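# Push the carton clear of the counter-shelf aisle

## Task

Get the carton entirely out of the aisle that runs between the counter and the low shelf, beyond the far ends of both. Every other object must stay standing, and the robot itself must not topple or finish leaning; either of those means failure.

## Robot and tools

ROBOT. A Hello Robot Stretch 3 in a physics simulator. It has one arm only, no second arm. It has a two-wheel base that drives straight or turns in place and cannot slide sideways. A lift runs up a mast, and a telescoping arm sticks out to the robot's RIGHT side. A wrist (yaw, pitch, roll) carries a five-finger hand. To move the hand forward or back, drive the base. The base is 0.33 m long and 0.34 m wide with a rounded back. It pivots about the point between its drive wheels, 0.05 m behind the front edge. With the arm in and the wrist folded, a turn sweeps a 0.28 m radius. An unfolded, level wrist reaches outside that circle. Loose objects may occasionally be nudged by an outside push.

FRAMES AND UNITS. Lengths are in metres and angles in radians, except base_tilt, which is in degrees. The base frame sits on the floor midway between the wheels, with x forward, y left and z up. hand_pose is reported in this frame. The odometry frame is the base frame as it stood at the start. base_odometry only counts wheel rotation, so wheel slip looks like travel. Heading runs from -3.142 to 3.142, positive to the left.

TOOL move. The action is made of every argument except cameras and blocking. It uses base, joints or both, plus optional speeds, pace or contact_limits. servos alone is a separate kind of action.
- base: a single command, not a pose. {"translate_m": d} is a straight drive of d metres from where the base now is, forward positive, -3 to 3. {"rotate_rad": d} is a turn in place by d, left positive, -6.4 to 6.4. Both are offsets.
- joints: one object of absolute targets, keyed by joint name; each key is one number. lift_m 0 to 1.1. arm_m 0 to 0.52 (extension). wrist_yaw_rad -1.345 to 4.42: 0 points the hand along the arm, and positive swings it toward the front. wrist_pitch_rad -1.57 to 0.451: 0 is level, negative tips the fingertips down, and it sags about 0.05 near level. wrist_roll_rad -2.911 to 2.918: 2.62 puts the palm down, -0.52 up, and 1.05 toward the rear when along the arm. head_pan_rad -3.953 to 1.73: 0 looks forward, positive is left, -1.57 looks along the arm. head_tilt_rad -1.53 to 0.419: negative looks down. The hand keys hand_little, hand_ring, hand_middle, hand_index, hand_thumb_bend and hand_thumb_turn each run -1 to 1, with +1 open or straight and -1 closed. For hand_thumb_turn, -1 puts the thumb in front of the palm. hand_force_limit -1 to 1 maps to about 0 to 10 N of closing force (15 N for the thumb). hand_speed -0.96 to 1: -0.94 or lower gives a gentle grip. Both of these are settings, not motions.
- speeds: per-key top speeds, up to the max values. pace is "default" or "max". Default/max speeds: translate 0.12/0.30 m/s, rotate 0.76/1.90 rad/s, lift 0.11/0.15 m/s, arm 0.14/0.40 m/s. The base is capped at 0.10 m/s and 0.63 rad/s unless three things hold: lift_m is under 0.30, arm_m is under 0.03 and wrist_yaw_rad is over 2.54.
- contact_limits: each limit sits next to its own command. Effort thresholds run 1 to 100 for arm_m, translate_m and rotate_rad. The base has no contact stop unless you give one. lift_m takes {"down": n, "up": n}; below about 12 it can stop in free air.
- {"servos": "reboot"} revives servos that have faulted off.
- cameras: names from head_camera, nav_camera, wrist_camera or all. blocking=false returns at once while the robot keeps moving; wait(0) then reports the "earlier move". Unknown keys make a call invalid. Out-of-range values are refused, and a refusal or an uncommanded stop cancels your later calls in that reply.

OTHER TOOLS. wait(seconds 0 to 10, cameras) returns the state. stop(cameras) brakes every running motion. zoom_image(camera, region [x0,y0,x1,y1], at most 504 by 504 px) zooms into the latest image. show_instructions shows the reference page. finished_scene ends the scene, and the result must hold with nobody at the controls.

RESULT LINES. "move" is done, or the worst status among off_target, contact_stop, time_out, torque_fault and stopped. base_status and joint_status give each motion's outcome. off_target on the base means something is holding it while the wheels keep pushing. After contact_stop the joint goes slack. on_its_own lists things you did not command. motor_effort is given in % (peak in brackets); positive wheel effort drives forward. base_tilt shows forward and right lean, with about 4 degrees of error. turned_by_imu beats turned_by_wheels when they differ by over 0.15. lidar_m is 12 sectors of 30 degrees, the first straight ahead and then counter-clockwise, seen in a plane 0.17 m high; "-" means nothing seen, or something closer than 0.15 m. wrist_depth_mm and head_depth_mm are 7x7 grids of depth in mm. hand_stopped_by and the *_load_n values describe the fingers. head_camera images arrive rotated; turn them a quarter clockwise to view upright. nav_camera images need a quarter counterclockwise. wrist_camera looks along the fingers.

HAND GEOMETRY. The hand point is 0.045 m in front of the palm. Its +z runs along the fingers, +y out of the palm, and +x away from the thumb. The straight fingers reach about 0.065 m past the point. The wrist camera juts behind the palm's heel and can strike things.

SAFETY. To fold the wrist (yaw to 3.0) or unfold it, first put lift_m between 0.32 and 0.95, pitch at -0.4 and roll near 0. If yaw is below -0.4, keep pitch at -0.5 or lower. The wrist and head push blindly and fault after prolonged strain. Pushing with the hand higher than about 0.45 m, or driving while the hand pushes on something that will not move, can tip the robot. If base_tilt shows a lean, back off. Avoid slams, hard hits on fixed or heavy objects, dropping things and knocking items over. For this job, push the carton with a low, gentle hand or arm, or with the base, using contact limits. Check lidar and images to confirm it is past both ends of the aisle.

Each tool is called after "Emit:" by a JSON object that holds its "method" and its "body", one argument or row to a line.

Reference images:

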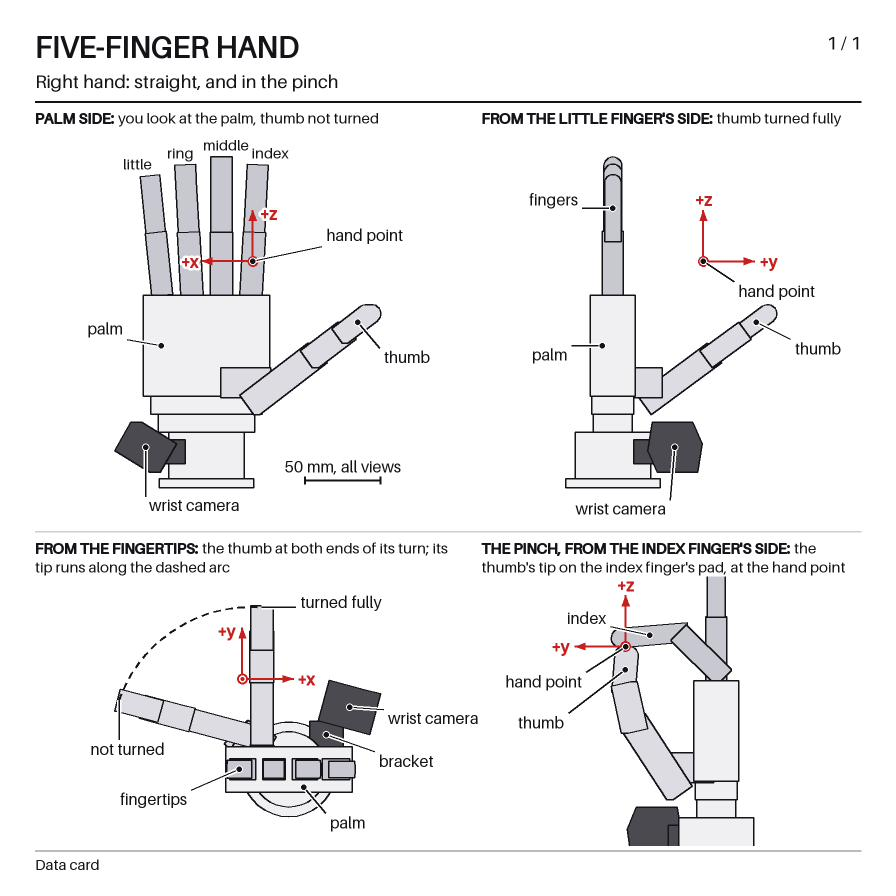

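## Session

Emit:
{"method": "move", "body": {

}}

Scene clock: 0.00 s.
base_odometry: x=+0.000 y=+0.000 heading=+0.000
turned_by_wheels: +0.000
turned_by_imu: +0.000
base_tilt: forward=-1.9 right=-1.9
lidar_m: 1.62 1.66 1.02 0.90 0.83 0.90 1.34 1.34 1.72 1.19 1.31 1.26
head_depth_mm: 1793 1816 1796 1797 1791 1781 1776 / 1753 1741 1723 1731 1727 1719 1711 / 1714 1696 1695 1684 1680 1675 1675 / 1686 1655 1658 1648 1645 1638 1632 / 1647 1617 1625 1609 1607 1597 1598 / 1607 1596 1591 1573 1580 1571 1568 / 1577 1580 1567 1555 1556 1559 1553
base_status: not commanded
joint_positions: lift_m=+0.508 arm_m=+0.001 wrist_yaw_rad=+2.852 wrist_pitch_rad=-0.459 wrist_roll_rad=+0.000 head_pan_rad=+0.000 head_tilt_rad=-0.002 hand_little=+1.000 hand_ring=+1.000 hand_middle=+1.000 hand_index=+1.000 hand_thumb_turn=+1.000 hand_thumb_bend=+1.000 hand_force_limit=+0.000 hand_speed=-0.800
joint_status: not commanded
measured_speeds: all 0
hand_stopped_by: target,target,target,target,target,target
little_load_n: 0.0
ring_load_n: 0.0
middle_load_n: 0.0
index_load_n: 0.0
thumb_bend_load_n: 0.0
thumb_turn_load_n: 0.0
motor_effort: left_wheel=-0.3 right_wheel=-0.1 lift_m=+18.8 arm_m=-2.7 wrist_yaw_rad=-0.2 wrist_pitch_rad=+6.6 wrist_roll_rad=-0.7 head_pan_rad=+0.0 head_tilt_rad=+2.1
hand_pose: x=+0.0992 y=+0.0597 z=+0.5459 quat_wxyz=(-0.061, +0.336, +0.780, +0.524) (m; base frame)
wrist_depth_mm: - - - - - - - / 137 - - - - - - / 145 - - - - - - / 155 982 - - - - - / 180 187 101 173 919 914 954 / 724 - - 88 765 776 776 / 633 - - - - 79 652
pictures: head_camera (sideways), nav_camera (sideways), wrist_camera
Images, in order (width x height): head_camera 896x504, nav_camera 672x504, wrist_camera 644x364.

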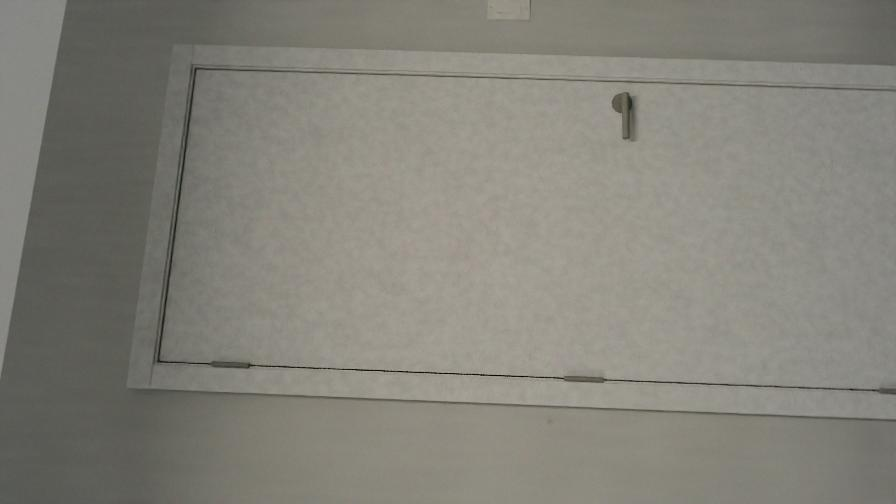

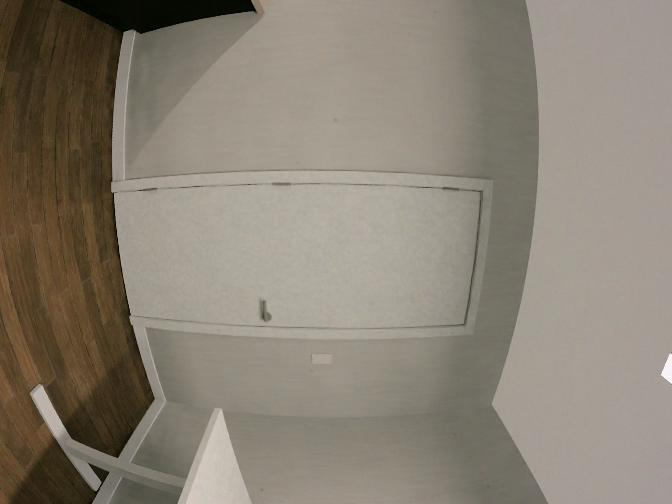

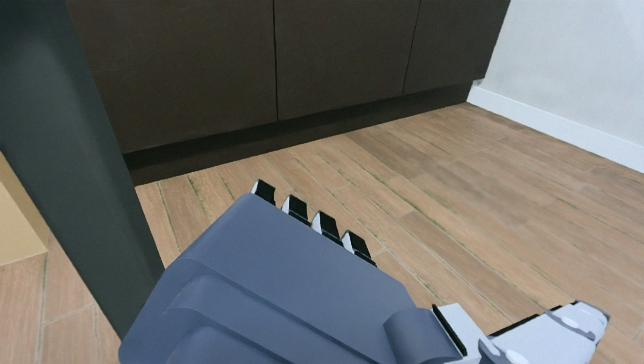

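Emit:
{"method": "move", "body": {
  "joints": {"head_pan_rad": 1.57, "head_tilt_rad": -0.5},
  "cameras": ["nav_camera","head_camera"],
  "pace": "max"
}}

Emit:
{"method": "move", "body": {
  "joints": {"head_pan_rad": -1.57, "head_tilt_rad": -0.5},
  "cameras": ["nav_camera","head_camera"],
  "pace": "max"
}}

Emit:
{"method": "move", "body": {
  "joints": {"head_pan_rad": -3.14, "head_tilt_rad": -0.5},
  "cameras": ["nav_camera","head_camera"],
  "pace": "max"
}}

Emit:
{"method": "move", "body": {
  "joints": {"head_pan_rad": 0, "head_tilt_rad": -0.6},
  "cameras": ["nav_camera","head_camera"],
  "pace": "max"
}}

Scene clock: 3.00 s.
move: done
base_odometry: x=+0.000 y=+0.000 heading=+0.000
turned_by_wheels: +0.000
turned_by_imu: +0.000
base_tilt: forward=-2.0 right=-1.9
lidar_m: 1.62 1.65 1.02 0.90 0.83 0.90 1.34 1.34 1.72 1.19 1.30 1.26
head_depth_mm: 2982 3227 1370 1061 1201 1371 1342 / 3004 3285 1361 1036 1166 1335 1336 / 2972 3197 1352 1019 1136 1290 1340 / 2893 3156 1341 999 1108 1258 1333 / 2843 3099 1333 983 1080 1216 1332 / 2793 3039 1321 962 1048 1186 1330 / 2764 2957 3142 944 1061 1474 -
base_status: not commanded
joint_positions: lift_m=+0.508 arm_m=+0.001 wrist_yaw_rad=+2.852 wrist_pitch_rad=-0.459 wrist_roll_rad=+0.000 head_pan_rad=+1.578 head_tilt_rad=-0.507 hand_little=+1.000 hand_ring=+1.000 hand_middle=+1.000 hand_index=+1.000 hand_thumb_turn=+1.000 hand_thumb_bend=+1.000 hand_force_limit=+0.000 hand_speed=-0.800
joint_status: all done
measured_speeds: translate_m=+0.000 rotate_rad=+0.000 lift_m=+0.000 arm_m=+0.000 wrist_yaw_rad=+0.000 wrist_pitch_rad=+0.000 wrist_roll_rad=+0.000 head_pan_rad=-0.024 head_tilt_rad=+0.000
hand_stopped_by: target,target,target,target,target,target
little_load_n: 0.0
ring_load_n: 0.0
middle_load_n: 0.0
index_load_n: 0.0
thumb_bend_load_n: 0.0
thumb_turn_load_n: 0.0
motor_effort: left_wheel=-0.4(0.9) right_wheel=-0.2(0.8) lift_m=+19.1(19.3) arm_m=-7.7(7.7) wrist_yaw_rad=+0.8(1.6) wrist_pitch_rad=+6.6(6.8) wrist_roll_rad=-0.7(0.8) head_pan_rad=-3.1(7.0) head_tilt_rad=+4.0(6.2)
hand_pose: x=+0.0992 y=+0.0597 z=+0.5459 quat_wxyz=(-0.061, +0.336, +0.780, +0.524) (m; base frame)
wrist_depth_mm: - - - - - - - / 137 - - - - - - / 145 - - - - - - / 156 973 - - - - - / 180 187 101 173 890 934 949 / 711 - - 88 782 798 805 / 639 - - - - 79 649
pictures: head_camera (sideways), nav_camera (sideways)
Images, in order (width x height): head_camera 896x504, nav_camera 672x504.

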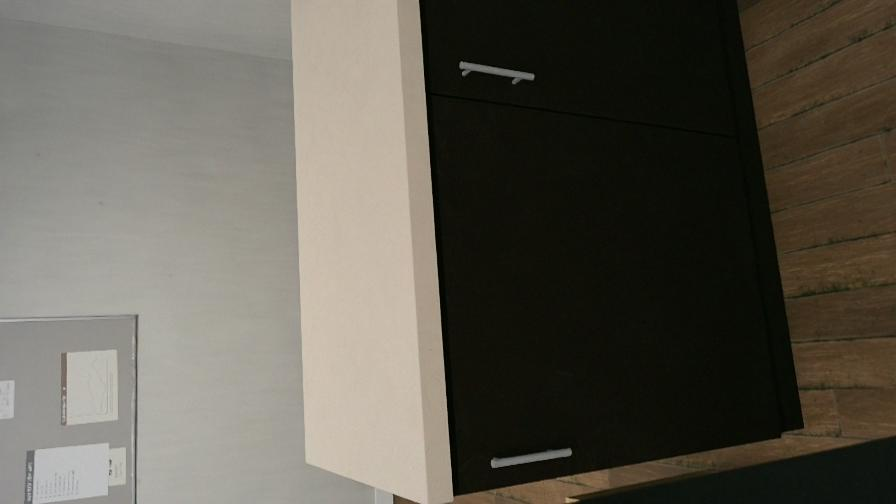

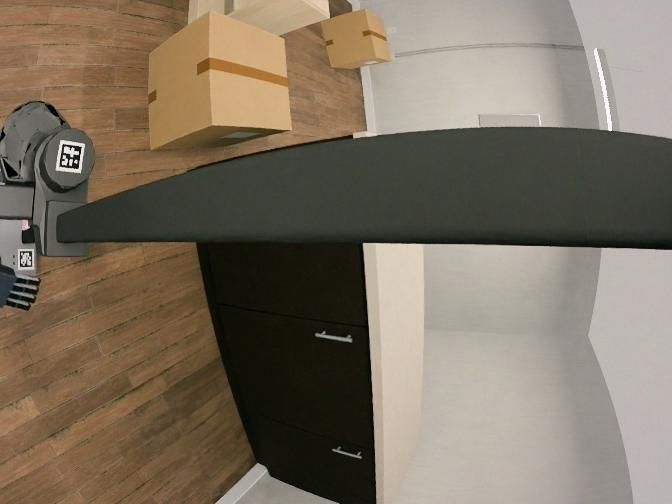

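Scene clock: 5.73 s.
move: done
base_odometry: x=+0.000 y=+0.000 heading=+0.000
turned_by_wheels: +0.000
turned_by_imu: +0.000
base_tilt: forward=-1.8 right=-1.9
lidar_m: 1.63 1.66 1.02 0.89 0.83 0.90 1.34 1.34 1.73 1.19 1.31 1.26
head_depth_mm: 1391 1512 1617 984 2018 1645 1346 / 1362 1490 1415 977 1530 1570 1347 / 1333 1456 1403 976 1921 1634 1343 / 1306 1423 1397 914 1887 1634 1341 / 1287 1394 1387 911 1865 1639 1333 / 1255 1365 1380 860 1814 1620 1335 / 1221 1338 1372 856 1758 1623 1329
base_status: not commanded
joint_positions: lift_m=+0.508 arm_m=+0.001 wrist_yaw_rad=+2.852 wrist_pitch_rad=-0.459 wrist_roll_rad=+0.000 head_pan_rad=-1.578 head_tilt_rad=-0.500 hand_little=+1.000 hand_ring=+1.000 hand_middle=+1.000 hand_index=+1.000 hand_thumb_turn=+1.000 hand_thumb_bend=+1.000 hand_force_limit=+0.000 hand_speed=-0.800
joint_status: all done
measured_speeds: translate_m=+0.000 rotate_rad=+0.000 lift_m=+0.000 arm_m=+0.000 wrist_yaw_rad=+0.000 wrist_pitch_rad=+0.000 wrist_roll_rad=+0.000 head_pan_rad=+0.024 head_tilt_rad=+0.000
hand_stopped_by: target,target,target,target,target,target
little_load_n: 0.0
ring_load_n: 0.0
middle_load_n: 0.0
index_load_n: 0.0
thumb_bend_load_n: 0.0
thumb_turn_load_n: 0.0
motor_effort: left_wheel=+0.3(1.1) right_wheel=-0.4(0.9) lift_m=+19.3(19.5) arm_m=-12.0(12.6) wrist_yaw_rad=+0.0(1.8) wrist_pitch_rad=+6.7(6.7) wrist_roll_rad=-0.7(0.9) head_pan_rad=+3.8(6.5) head_tilt_rad=+4.8(9.5)
hand_pose: x=+0.0992 y=+0.0597 z=+0.5459 quat_wxyz=(-0.061, +0.336, +0.780, +0.524) (m; base frame)
wrist_depth_mm: - - - - - - - / 137 - - - - - - / 144 - - - - - - / 155 - - - - - - / 178 188 102 173 920 927 945 / 714 - - 88 788 811 797 / 637 - - - - 79 635
pictures: head_camera (sideways), nav_camera (sideways)
Images, in order (width x height): head_camera 896x504, nav_camera 672x504.

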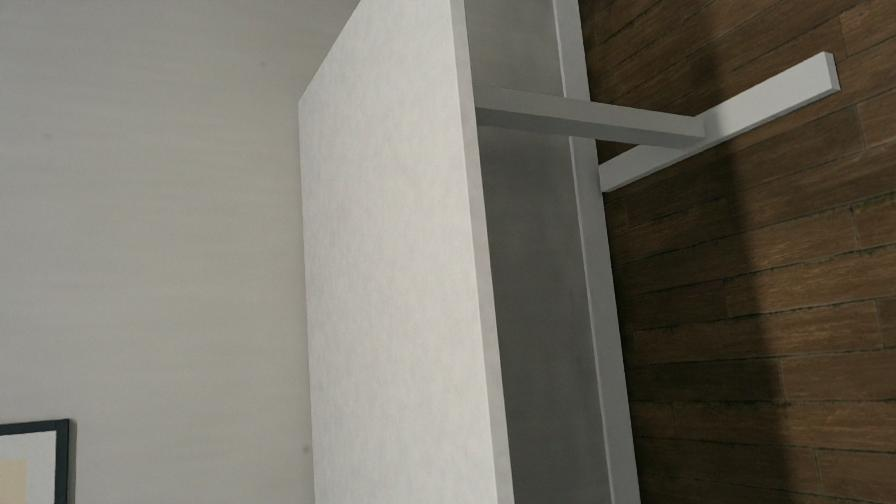

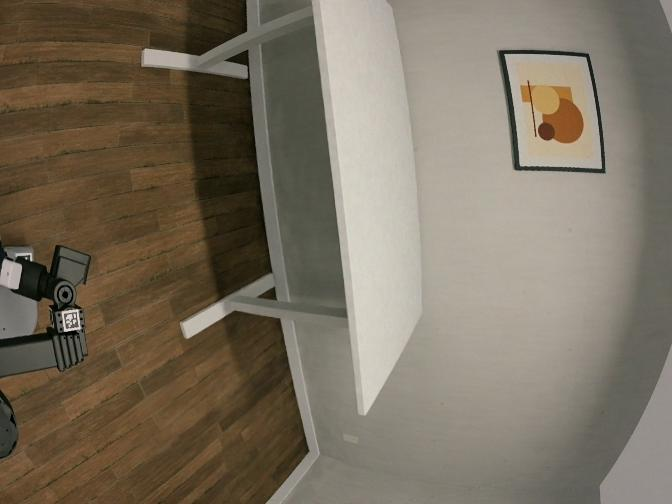

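Scene clock: 7.87 s.
move: done
base_odometry: x=+0.000 y=+0.000 heading=+0.000
turned_by_wheels: +0.000
turned_by_imu: +0.000
base_tilt: forward=-1.6 right=-1.9
lidar_m: 1.62 1.66 1.02 0.89 0.83 0.90 1.34 1.34 1.73 1.19 1.31 1.26
head_depth_mm: 1971 2164 2300 2278 1981 1655 1354 / 1927 2111 2302 2519 2113 1641 1345 / 1891 2060 2250 2496 2025 1642 1344 / 1865 2016 2201 2062 1712 1636 1343 / 1821 1975 2162 1934 1655 1628 1336 / 1783 1920 2109 2247 1859 1616 1337 / 1747 1905 2060 2261 2079 1628 1339
base_status: not commanded
joint_positions: lift_m=+0.508 arm_m=+0.001 wrist_yaw_rad=+2.852 wrist_pitch_rad=-0.459 wrist_roll_rad=+0.000 head_pan_rad=-3.148 head_tilt_rad=-0.500 hand_little=+1.000 hand_ring=+1.000 hand_middle=+1.000 hand_index=+1.000 hand_thumb_turn=+1.000 hand_thumb_bend=+1.000 hand_force_limit=+0.000 hand_speed=-0.800
joint_status: all done
measured_speeds: translate_m=+0.000 rotate_rad=+0.000 lift_m=+0.000 arm_m=+0.000 wrist_yaw_rad=+0.000 wrist_pitch_rad=+0.000 wrist_roll_rad=+0.000 head_pan_rad=+0.024 head_tilt_rad=+0.000
hand_stopped_by: target,target,target,target,target,target
little_load_n: 0.0
ring_load_n: 0.0
middle_load_n: 0.0
index_load_n: 0.0
thumb_bend_load_n: 0.0
thumb_turn_load_n: 0.0
motor_effort: left_wheel=+0.3(1.0) right_wheel=-0.2(0.7) lift_m=+19.5(19.6) arm_m=-13.9(15.1) wrist_yaw_rad=+0.0(1.9) wrist_pitch_rad=+6.7(6.8) wrist_roll_rad=-0.7(0.8) head_pan_rad=+3.5(6.2) head_tilt_rad=+4.3(8.2)
hand_pose: x=+0.0992 y=+0.0597 z=+0.5459 quat_wxyz=(-0.061, +0.336, +0.780, +0.524) (m; base frame)
wrist_depth_mm: - - - - - - - / 138 - - - - - - / 145 - - - - - - / 155 952 - - - - - / 178 187 101 173 916 944 937 / 732 - - 88 777 802 783 / 629 - - - - 79 645
pictures: head_camera (sideways), nav_camera (sideways)
Images, in order (width x height): head_camera 896x504, nav_camera 672x504.

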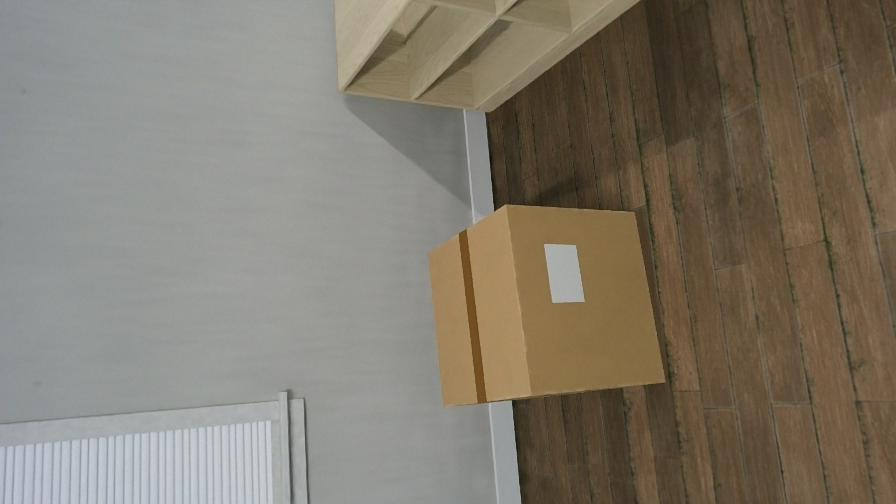

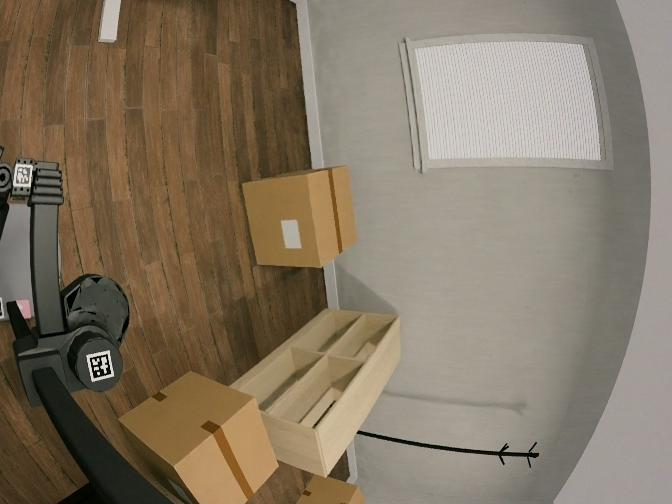

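Scene clock: 10.60 s.
move: done
base_odometry: x=+0.000 y=+0.000 heading=+0.000
turned_by_wheels: +0.000
turned_by_imu: +0.000
base_tilt: forward=-1.9 right=-1.9
lidar_m: 1.62 1.65 1.02 0.90 0.84 0.90 1.34 1.34 1.72 1.19 1.31 1.26
head_depth_mm: 1490 1660 1861 2151 1870 1513 1266 / 1458 1611 1818 2049 1862 1501 1266 / 1440 1589 1783 2007 1875 1503 1263 / 1414 1556 1734 1971 1860 1510 1266 / 1386 1524 1706 1915 1859 1499 1260 / 1368 1502 1675 1885 1861 1502 1262 / 1362 1488 1647 1850 1855 1499 1261
base_status: not commanded
joint_positions: lift_m=+0.508 arm_m=+0.001 wrist_yaw_rad=+2.852 wrist_pitch_rad=-0.459 wrist_roll_rad=+0.000 head_pan_rad=+0.008 head_tilt_rad=-0.600 hand_little=+1.000 hand_ring=+1.000 hand_middle=+1.000 hand_index=+1.000 hand_thumb_turn=+1.000 hand_thumb_bend=+1.000 hand_force_limit=+0.000 hand_speed=-0.800
joint_status: all done
measured_speeds: translate_m=+0.000 rotate_rad=+0.000 lift_m=+0.000 arm_m=+0.000 wrist_yaw_rad=+0.000 wrist_pitch_rad=+0.000 wrist_roll_rad=+0.000 head_pan_rad=-0.024 head_tilt_rad=+0.000
hand_stopped_by: target,target,target,target,target,target
little_load_n: 0.0
ring_load_n: 0.0
middle_load_n: 0.0
index_load_n: 0.0
thumb_bend_load_n: 0.0
thumb_turn_load_n: 0.0
motor_effort: left_wheel=-0.4(1.1) right_wheel=-0.4(0.9) lift_m=+19.9(19.9) arm_m=-14.2(15.0) wrist_yaw_rad=-0.2(1.7) wrist_pitch_rad=+6.6(6.8) wrist_roll_rad=-0.7(0.8) head_pan_rad=-3.8(6.4) head_tilt_rad=-4.5(7.7)
hand_pose: x=+0.0992 y=+0.0597 z=+0.5459 quat_wxyz=(-0.061, +0.336, +0.780, +0.524) (m; base frame)
wrist_depth_mm: - - - - - - - / 137 - - - - - - / 145 - - - - - - / 155 979 - - - - - / 179 187 102 173 890 925 961 / 695 - - 88 782 772 803 / 633 - - - - 79 639
pictures: head_camera (sideways), nav_camera (sideways)
Images, in order (width x height): head_camera 896x504, nav_camera 672x504.

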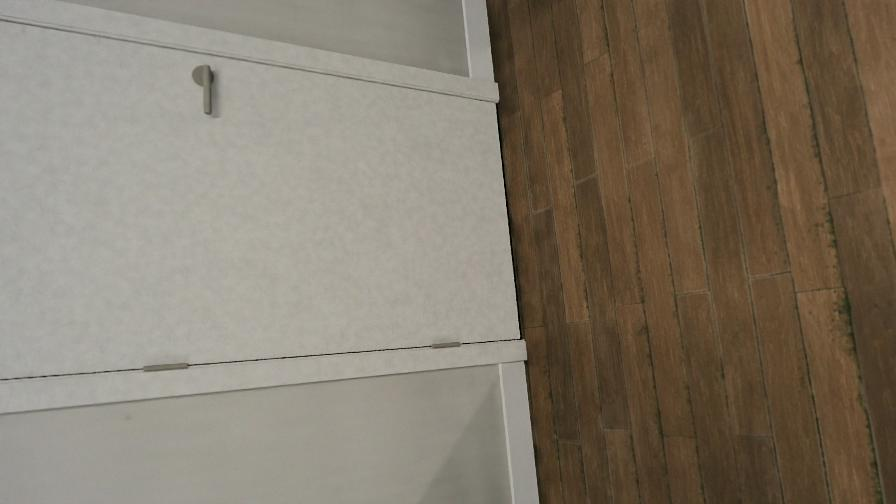

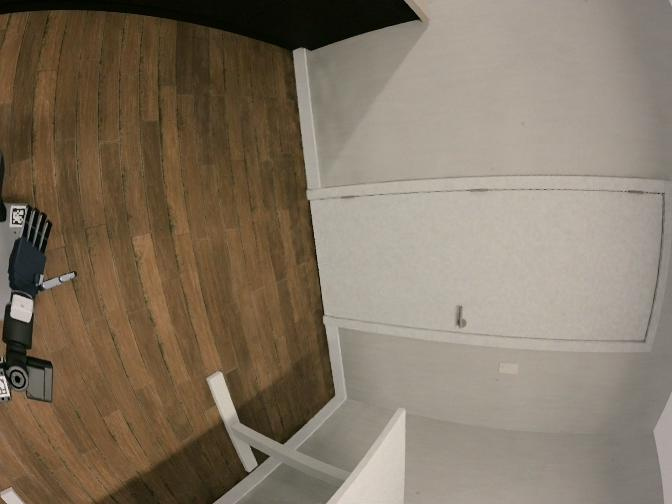

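Emit:
{"method": "move", "body": {
  "joints": {"head_pan_rad": -3.9, "head_tilt_rad": -0.5},
  "cameras": ["nav_camera","head_camera"],
  "pace": "max"
}}

Emit:
{"method": "move", "body": {
  "joints": {"head_pan_rad": -3.5, "head_tilt_rad": -0.5},
  "cameras": ["nav_camera","head_camera"],
  "pace": "max"
}}

Scene clock: 14.47 s.
move: done
base_odometry: x=+0.000 y=+0.000 heading=+0.000
turned_by_wheels: +0.000
turned_by_imu: +0.000
base_tilt: forward=-1.8 right=-1.8
lidar_m: 1.62 1.66 1.02 0.90 0.83 0.89 1.34 1.34 1.73 1.19 1.30 1.25
head_depth_mm: - - - - - - - / 3053 3347 3395 2940 1468 - - / 3306 3508 3207 2933 1408 1168 1263 / 3252 3561 3832 1709 1408 1244 1314 / 2816 3039 3355 1699 1609 1397 1339 / 2541 2727 2847 1808 1930 1616 1334 / 2293 2421 2487 1890 1991 1614 1333
base_status: not commanded
joint_positions: lift_m=+0.508 arm_m=+0.001 wrist_yaw_rad=+2.852 wrist_pitch_rad=-0.459 wrist_roll_rad=+0.000 head_pan_rad=-3.908 head_tilt_rad=-0.500 hand_little=+1.000 hand_ring=+1.000 hand_middle=+1.000 hand_index=+1.000 hand_thumb_turn=+1.000 hand_thumb_bend=+1.000 hand_force_limit=+0.000 hand_speed=-0.800
joint_status: all done
measured_speeds: translate_m=+0.000 rotate_rad=+0.000 lift_m=+0.000 arm_m=+0.000 wrist_yaw_rad=+0.000 wrist_pitch_rad=+0.000 wrist_roll_rad=+0.000 head_pan_rad=+0.024 head_tilt_rad=+0.000
hand_stopped_by: target,target,target,target,target,target
little_load_n: 0.0
ring_load_n: 0.0
middle_load_n: 0.0
index_load_n: 0.0
thumb_bend_load_n: 0.0
thumb_turn_load_n: 0.0
motor_effort: left_wheel=+0.3(1.3) right_wheel=-0.6(0.8) lift_m=+20.0(20.3) arm_m=-14.5(15.4) wrist_yaw_rad=+0.0(1.6) wrist_pitch_rad=+6.6(6.8) wrist_roll_rad=-0.8(0.8) head_pan_rad=+3.5(7.3) head_tilt_rad=+4.2(8.1)
hand_pose: x=+0.0992 y=+0.0597 z=+0.5459 quat_wxyz=(-0.061, +0.336, +0.780, +0.524) (m; base frame)
wrist_depth_mm: - - - - - - - / 137 - - - - - - / 145 - - - - - - / 156 - - - - - - / 178 187 102 172 935 973 967 / 733 - - 88 747 772 818 / 643 - - - - 79 657
pictures: head_camera (sideways), nav_camera (sideways)
Images, in order (width x height): head_camera 896x504, nav_camera 672x504.

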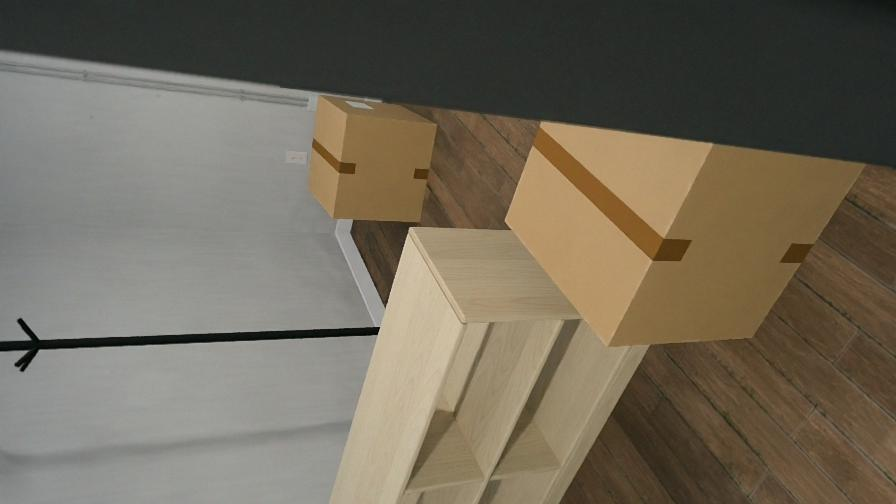

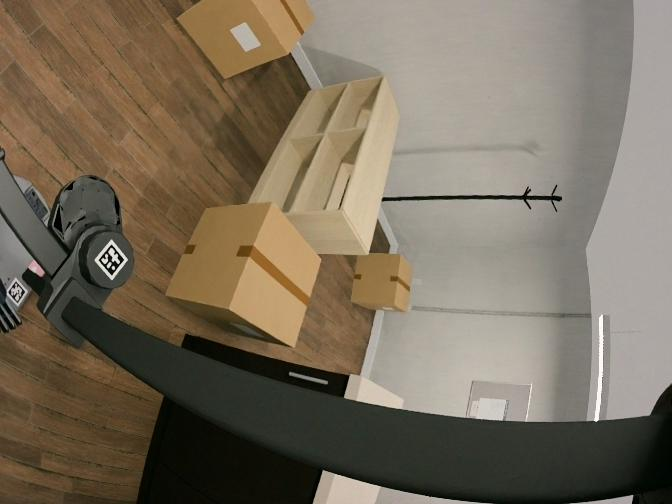

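Scene clock: 15.20 s.
move: done
base_odometry: x=+0.000 y=+0.000 heading=+0.000
turned_by_wheels: +0.000
turned_by_imu: +0.000
base_tilt: forward=-1.8 right=-1.9
lidar_m: 1.62 1.65 1.02 0.90 0.83 0.90 1.34 1.34 1.72 1.19 1.31 1.25
head_depth_mm: 2536 2823 3212 1537 1457 1182 1217 / 2420 2637 2890 1833 1675 1320 1324 / 2259 2482 2639 1941 1980 1639 1344 / 2133 2316 2454 2404 2099 1638 1340 / 2026 2196 2381 2544 2083 1635 1339 / 1915 2070 2247 2446 1867 1633 1333 / 1822 1955 2104 2146 1585 1627 1337
base_status: not commanded
joint_positions: lift_m=+0.508 arm_m=+0.001 wrist_yaw_rad=+2.852 wrist_pitch_rad=-0.459 wrist_roll_rad=+0.000 head_pan_rad=-3.490 head_tilt_rad=-0.500 hand_little=+1.000 hand_ring=+1.000 hand_middle=+1.000 hand_index=+1.000 hand_thumb_turn=+1.000 hand_thumb_bend=+1.000 hand_force_limit=+0.000 hand_speed=-0.800
joint_status: all done
measured_speeds: all 0
hand_stopped_by: target,target,target,target,target,target
little_load_n: 0.0
ring_load_n: 0.0
middle_load_n: 0.0
index_load_n: 0.0
thumb_bend_load_n: 0.0
thumb_turn_load_n: 0.0
motor_effort: left_wheel=+0.4(1.2) right_wheel=-0.3(0.8) lift_m=+20.4(20.4) arm_m=-14.1(14.8) wrist_yaw_rad=-0.9(1.3) wrist_pitch_rad=+6.6(6.7) wrist_roll_rad=-0.8(0.8) head_pan_rad=+1.8(5.0) head_tilt_rad=+4.1(9.5)
hand_pose: x=+0.0992 y=+0.0597 z=+0.5459 quat_wxyz=(-0.061, +0.336, +0.780, +0.524) (m; base frame)
wrist_depth_mm: - - - - - - - / 137 - - - - - - / 144 - - - - - - / 155 - - - - - - / 179 188 101 173 912 929 952 / 715 - - 88 742 790 806 / 649 - - - - 79 644
pictures: head_camera (sideways), nav_camera (sideways)
Images, in order (width x height): head_camera 896x504, nav_camera 672x504.

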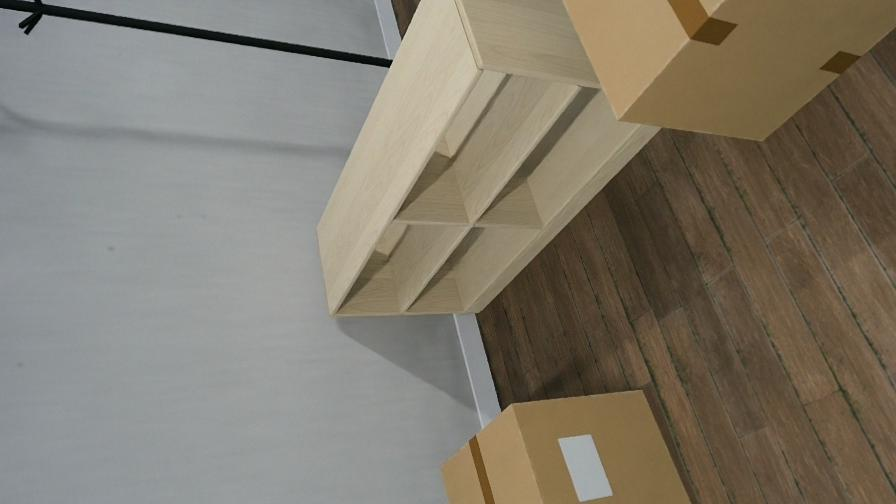

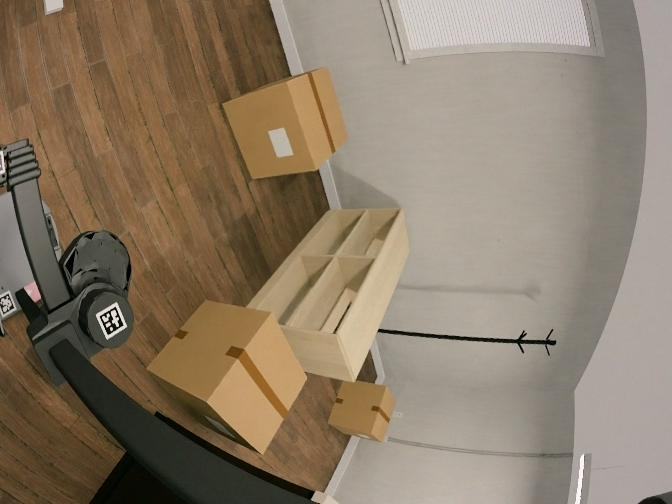

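Emit:
{"method": "move", "body": {
  "base": {"rotate_rad": 2.5},
  "joints": {"head_pan_rad": 0, "head_tilt_rad": -0.5},
  "cameras": ["nav_camera","head_camera"]
}}

Scene clock: 21.17 s.
move: done
base_odometry: x=+0.000 y=+0.000 heading=+2.500
turned_by_wheels: +2.500
turned_by_imu: +2.483
base_tilt: forward=-1.9 right=-1.8
lidar_m: 0.84 1.36 1.34 1.85 1.52 1.51 1.26 1.64 1.62 1.09 0.90 0.81
head_depth_mm: 3056 3283 3350 2850 1419 1181 1279 / 3282 3562 3626 2931 1417 1136 1198 / 3050 3346 3727 1685 1410 1217 1299 / 2669 2966 3242 1699 1598 1377 1348 / 2454 2654 2835 1818 1940 1639 1342 / 2238 2420 2449 1978 2050 1630 1340 / 2061 2203 2273 2374 2081 1628 1338
base_status: done
joint_positions: lift_m=+0.508 arm_m=+0.001 wrist_yaw_rad=+2.852 wrist_pitch_rad=-0.459 wrist_roll_rad=+0.000 head_pan_rad=+0.000 head_tilt_rad=-0.500 hand_little=+1.000 hand_ring=+1.000 hand_middle=+1.000 hand_index=+1.000 hand_thumb_turn=+1.000 hand_thumb_bend=+1.000 hand_force_limit=+0.000 hand_speed=-0.800
joint_status: all done
measured_speeds: all 0
hand_stopped_by: target,target,target,target,target,target
little_load_n: 0.0
ring_load_n: 0.0
middle_load_n: 0.0
index_load_n: 0.0
thumb_bend_load_n: 0.0
thumb_turn_load_n: 0.0
motor_effort: left_wheel=-9.0(14.0) right_wheel=+6.1(10.8) lift_m=+20.6(20.9) arm_m=-13.6(15.1) wrist_yaw_rad=+0.6(1.9) wrist_pitch_rad=+6.6(6.8) wrist_roll_rad=-0.8(0.8) head_pan_rad=-4.5(6.8) head_tilt_rad=+3.6(8.3)
hand_pose: x=+0.0992 y=+0.0597 z=+0.5458 quat_wxyz=(-0.061, +0.336, +0.780, +0.524) (m; base frame)
wrist_depth_mm: - - - - - - - / 138 - - - - - - / 145 - - - - - - / 155 1000 - - - - - / 180 188 101 173 975 913 927 / 713 - - 88 761 818 817 / 645 - - - - 79 647
pictures: head_camera (sideways), nav_camera (sideways)
Images, in order (width x height): head_camera 896x504, nav_camera 672x504.

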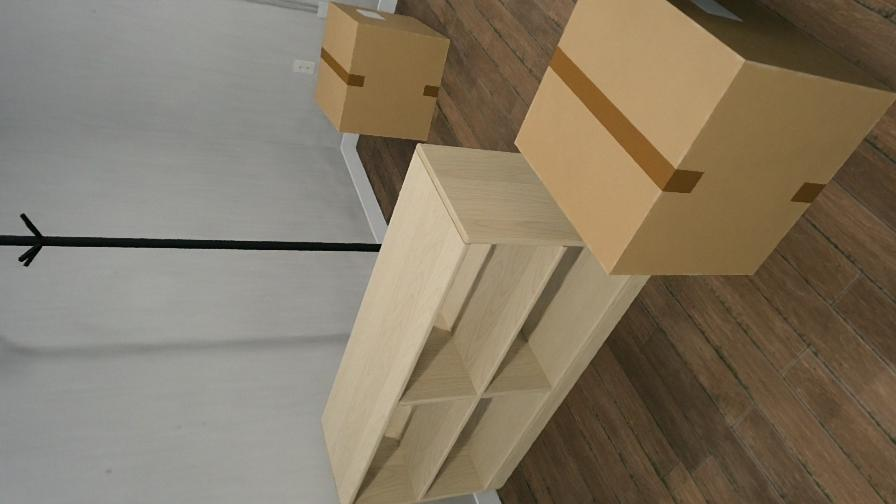

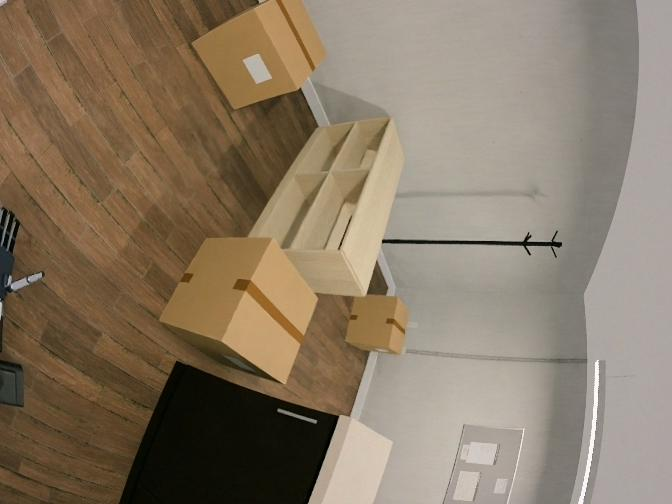

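Emit:
{"method": "move", "body": {
  "joints": {"head_pan_rad": -0.5, "head_tilt_rad": -0.7},
  "cameras": ["nav_camera","head_camera"]
}}

Scene clock: 28.23 s.
move: done
base_odometry: x=+0.000 y=+0.000 heading=+2.500
turned_by_wheels: +0.000
turned_by_imu: +0.000
base_tilt: forward=-2.0 right=-1.9
lidar_m: 0.84 1.35 1.34 1.85 1.51 1.51 1.26 1.64 1.62 1.10 0.90 0.81
head_depth_mm: 2730 1205 911 1026 1195 1374 1202 / 2829 1211 938 1054 1238 1412 1209 / 2882 3023 947 1089 1282 1405 1206 / 2925 3331 2680 1517 1557 1403 1207 / 3009 3343 2812 1404 1226 1374 1206 / 3105 2813 2805 1405 1230 1375 1207 / 3156 3406 2537 1401 1266 1405 1200
base_status: not commanded
joint_positions: lift_m=+0.508 arm_m=+0.001 wrist_yaw_rad=+2.852 wrist_pitch_rad=-0.459 wrist_roll_rad=+0.000 head_pan_rad=-0.517 head_tilt_rad=-0.698 hand_little=+1.000 hand_ring=+1.000 hand_middle=+1.000 hand_index=+1.000 hand_thumb_turn=+1.000 hand_thumb_bend=+1.000 hand_force_limit=+0.000 hand_speed=-0.800
joint_status: all done
measured_speeds: all 0
hand_stopped_by: target,target,target,target,target,target
little_load_n: 0.0
ring_load_n: 0.0
middle_load_n: 0.0
index_load_n: 0.0
thumb_bend_load_n: 0.0
thumb_turn_load_n: 0.0
motor_effort: left_wheel=-9.8(9.8) right_wheel=+6.4(6.8) lift_m=+20.8(21.3) arm_m=-14.2(14.5) wrist_yaw_rad=-1.0(1.7) wrist_pitch_rad=+6.7(6.7) wrist_roll_rad=-0.7(0.8) head_pan_rad=-0.7(6.7) head_tilt_rad=-4.4(8.8)
hand_pose: x=+0.0992 y=+0.0597 z=+0.5458 quat_wxyz=(-0.061, +0.336, +0.780, +0.524) (m; base frame)
wrist_depth_mm: - - - - - - - / 137 - - - - - - / 145 - - - - - - / 155 970 - - - - - / 179 187 102 173 910 945 941 / 729 - - 88 759 800 796 / 640 - - - - 79 651
pictures: head_camera (sideways), nav_camera (sideways)
Images, in order (width x height): head_camera 896x504, nav_camera 672x504.

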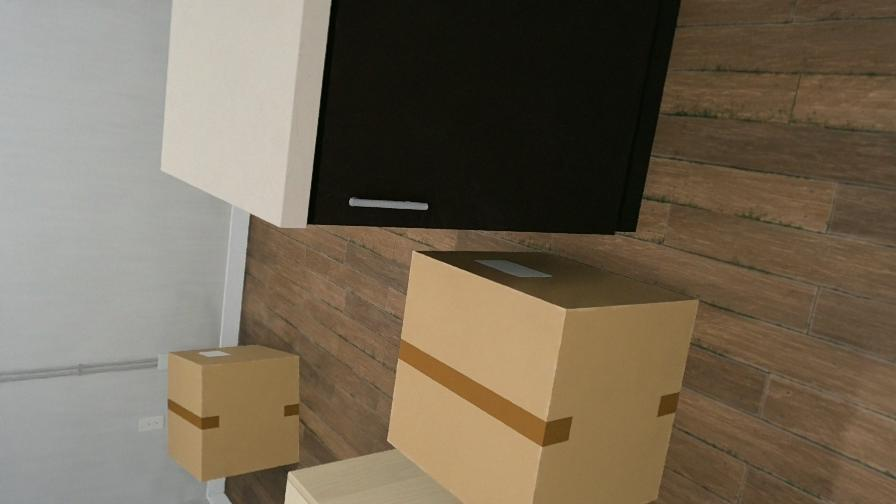

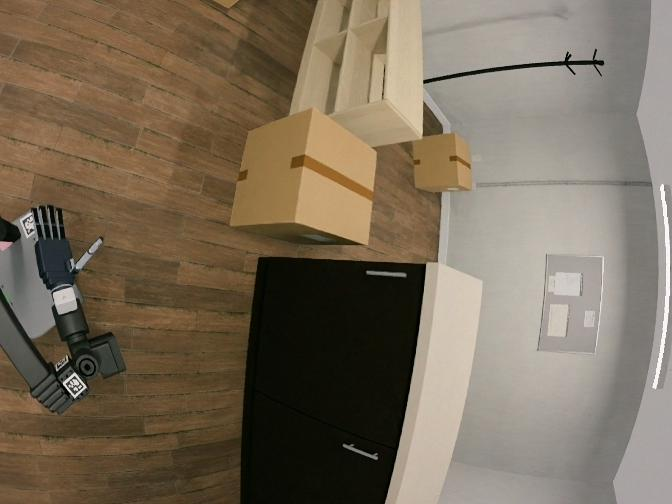

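Emit:
{"method": "move", "body": {
  "base": {"rotate_rad": 0.45},
  "joints": {"head_pan_rad": -1.1, "head_tilt_rad": -0.7}
}}

Emit:
{"method": "move", "body": {
  "base": {"translate_m": 0.51}
}}

Emit:
{"method": "move", "body": {
  "base": {"rotate_rad": -1.17},
  "joints": {"head_pan_rad": 0, "head_tilt_rad": -0.7},
  "cameras": ["nav_camera","head_camera"]
}}

Scene clock: 38.10 s.
move: done
base_odometry: x=+0.000 y=+0.000 heading=+2.949
turned_by_wheels: +0.450
turned_by_imu: +0.447
base_tilt: forward=-1.9 right=-1.9
lidar_m: 1.38 1.34 1.95 1.19 1.52 1.26 1.66 1.62 1.16 0.91 0.81 0.82
head_depth_mm: 2817 1199 937 1066 1258 1413 1204 / 2831 1197 938 1076 1279 1405 1200 / 2867 1190 947 1090 1293 1399 1204 / 2891 1189 954 1107 1310 1406 1200 / 2908 3258 2564 1622 1512 1386 1204 / 2916 3313 2774 1398 1192 1336 1202 / 2953 2958 2778 1391 1191 1339 1202
base_status: done
joint_positions: lift_m=+0.508 arm_m=+0.001 wrist_yaw_rad=+2.852 wrist_pitch_rad=-0.459 wrist_roll_rad=+0.000 head_pan_rad=-1.108 head_tilt_rad=-0.700 hand_little=+1.000 hand_ring=+1.000 hand_middle=+1.000 hand_index=+1.000 hand_thumb_turn=+1.000 hand_thumb_bend=+1.000 hand_force_limit=+0.000 hand_speed=-0.800
joint_status: all done
measured_speeds: translate_m=+0.000 rotate_rad=+0.000 lift_m=+0.000 arm_m=+0.000 wrist_yaw_rad=+0.000 wrist_pitch_rad=+0.000 wrist_roll_rad=+0.000 head_pan_rad=+0.024 head_tilt_rad=+0.000
hand_stopped_by: target,target,target,target,target,target
little_load_n: 0.0
ring_load_n: 0.0
middle_load_n: 0.0
index_load_n: 0.0
thumb_bend_load_n: 0.0
thumb_turn_load_n: 0.0
motor_effort: left_wheel=-9.4(14.1) right_wheel=+6.5(10.4) lift_m=+21.6(21.7) arm_m=-13.9(14.7) wrist_yaw_rad=-0.4(1.8) wrist_pitch_rad=+6.7(6.7) wrist_roll_rad=-0.7(0.8) head_pan_rad=+3.7(7.7) head_tilt_rad=-4.4(7.4)
hand_pose: x=+0.0992 y=+0.0597 z=+0.5458 quat_wxyz=(-0.061, +0.336, +0.780, +0.524) (m; base frame)
wrist_depth_mm: - - - - - - - / 138 - - - - - - / 144 - - - - - - / 155 990 - - - - - / 178 188 101 173 923 947 977 / 712 - - 88 766 780 803 / 648 - - - - 79 647
pictures: none

Scene clock: 44.33 s.
move: done
base_odometry: x=-0.501 y=+0.098 heading=+2.949
turned_by_wheels: +0.000
turned_by_imu: -0.002
base_tilt: forward=-1.9 right=-1.8
lidar_m: 0.91 0.89 1.76 1.74 1.73 1.71 2.13 1.96 0.89 0.56 0.55 0.59
head_depth_mm: 2608 2875 1251 1196 1133 1191 1203 / 2654 2963 2791 2119 1193 986 1181 / 2668 2984 2794 2103 1125 985 1155 / 2690 3031 2802 2104 1125 988 1152 / 2723 3056 2673 2107 1126 1008 1172 / 2746 2754 2537 1319 1285 1103 1187 / 2760 3006 2547 1128 1340 1381 1203
base_status: done
joint_positions: lift_m=+0.508 arm_m=+0.001 wrist_yaw_rad=+2.852 wrist_pitch_rad=-0.459 wrist_roll_rad=+0.000 head_pan_rad=-1.100 head_tilt_rad=-0.700 hand_little=+1.000 hand_ring=+1.000 hand_middle=+1.000 hand_index=+1.000 hand_thumb_turn=+1.000 hand_thumb_bend=+1.000 hand_force_limit=+0.000 hand_speed=-0.800
joint_status: not commanded
measured_speeds: all 0
hand_stopped_by: target,target,target,target,target,target
little_load_n: 0.0
ring_load_n: 0.0
middle_load_n: 0.0
index_load_n: 0.0
thumb_bend_load_n: 0.0
thumb_turn_load_n: 0.0
motor_effort: left_wheel=+3.8(8.5) right_wheel=+3.5(10.9) lift_m=+22.1(22.3) arm_m=-14.1(15.0) wrist_yaw_rad=-0.8(1.7) wrist_pitch_rad=+6.7(6.9) wrist_roll_rad=-0.7(0.8) head_pan_rad=+3.8(4.5) head_tilt_rad=-4.0(5.0)
hand_pose: x=+0.0992 y=+0.0597 z=+0.5458 quat_wxyz=(-0.061, +0.336, +0.780, +0.524) (m; base frame)
wrist_depth_mm: - - - - - - - / 137 - - - - 842 794 / 145 - - - - 865 721 / 156 - - - - 925 762 / 179 189 101 173 942 877 805 / 706 - - 88 781 778 798 / 633 - - - - 79 648
pictures: none

Scene clock: 47.30 s.
move: done
base_odometry: x=-0.501 y=+0.098 heading=+1.780
turned_by_wheels: -1.170
turned_by_imu: -1.160
base_tilt: forward=-2.0 right=-1.9
lidar_m: 0.55 0.57 1.25 0.89 0.90 1.80 1.28 1.70 2.19 2.10 1.00 0.58
head_depth_mm: 2657 2836 963 952 1015 1187 1201 / 2654 2988 2662 1472 1313 1290 1205 / 2676 3012 2806 2094 1125 986 1153 / 2681 3010 2805 2105 1128 984 1155 / 2685 3025 2795 2116 1120 985 1153 / 2682 2969 2574 2090 1153 988 1177 / 2710 2872 2493 1176 1225 1347 1202
base_status: done
joint_positions: lift_m=+0.508 arm_m=+0.001 wrist_yaw_rad=+2.852 wrist_pitch_rad=-0.459 wrist_roll_rad=+0.000 head_pan_rad=+0.002 head_tilt_rad=-0.700 hand_little=+1.000 hand_ring=+1.000 hand_middle=+1.000 hand_index=+1.000 hand_thumb_turn=+1.000 hand_thumb_bend=+1.000 hand_force_limit=+0.000 hand_speed=-0.800
joint_status: all done
measured_speeds: all 0
hand_stopped_by: target,target,target,target,target,target
little_load_n: -0.5
ring_load_n: 0.0
middle_load_n: 0.0
index_load_n: 0.0
thumb_bend_load_n: 0.0
thumb_turn_load_n: 0.0
motor_effort: left_wheel=+10.0(12.0) right_wheel=-7.3(12.3) lift_m=+22.2(22.5) arm_m=-13.9(15.3) wrist_yaw_rad=-0.1(2.1) wrist_pitch_rad=+6.7(6.8) wrist_roll_rad=-0.7(0.8) head_pan_rad=-3.8(7.0) head_tilt_rad=-2.8(7.8)
hand_pose: x=+0.0992 y=+0.0597 z=+0.5458 quat_wxyz=(-0.061, +0.336, +0.780, +0.524) (m; base frame)
wrist_depth_mm: 808 - - - - - - / 138 830 934 - - - 715 / 145 907 998 - - - 533 / 154 993 - - - - 487 / 178 187 102 173 919 681 500 / 728 - - 88 772 695 522 / 627 - - - - 79 475
pictures: head_camera (sideways), nav_camera (sideways)
Images, in order (width x height): head_camera 896x504, nav_camera 672x504.

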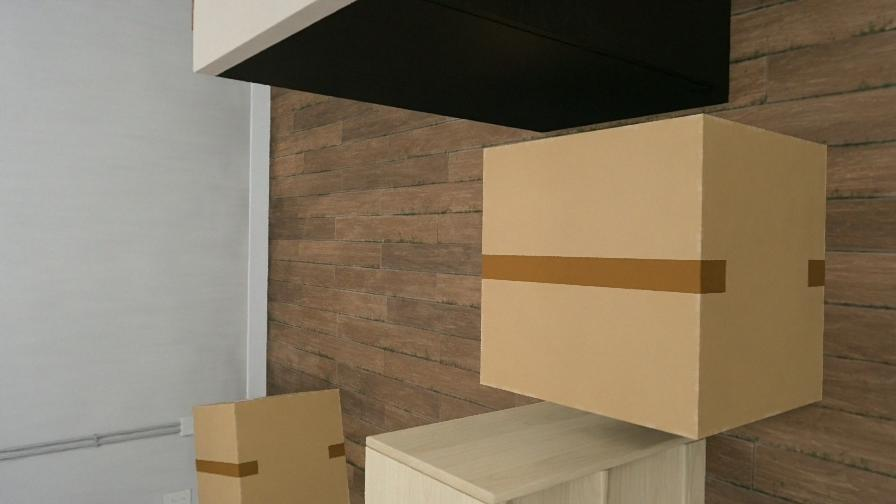

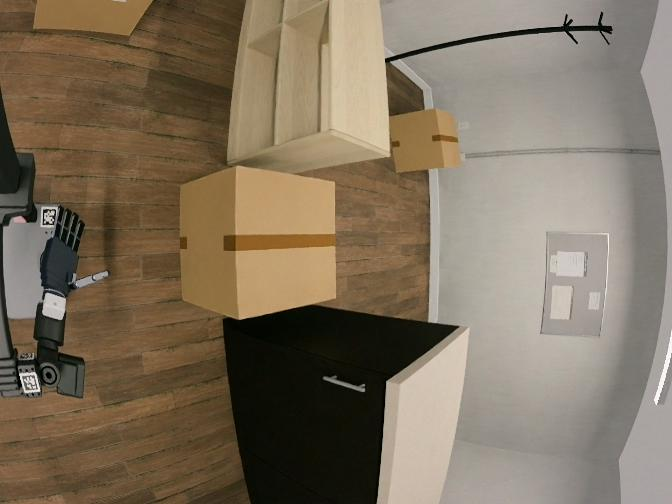

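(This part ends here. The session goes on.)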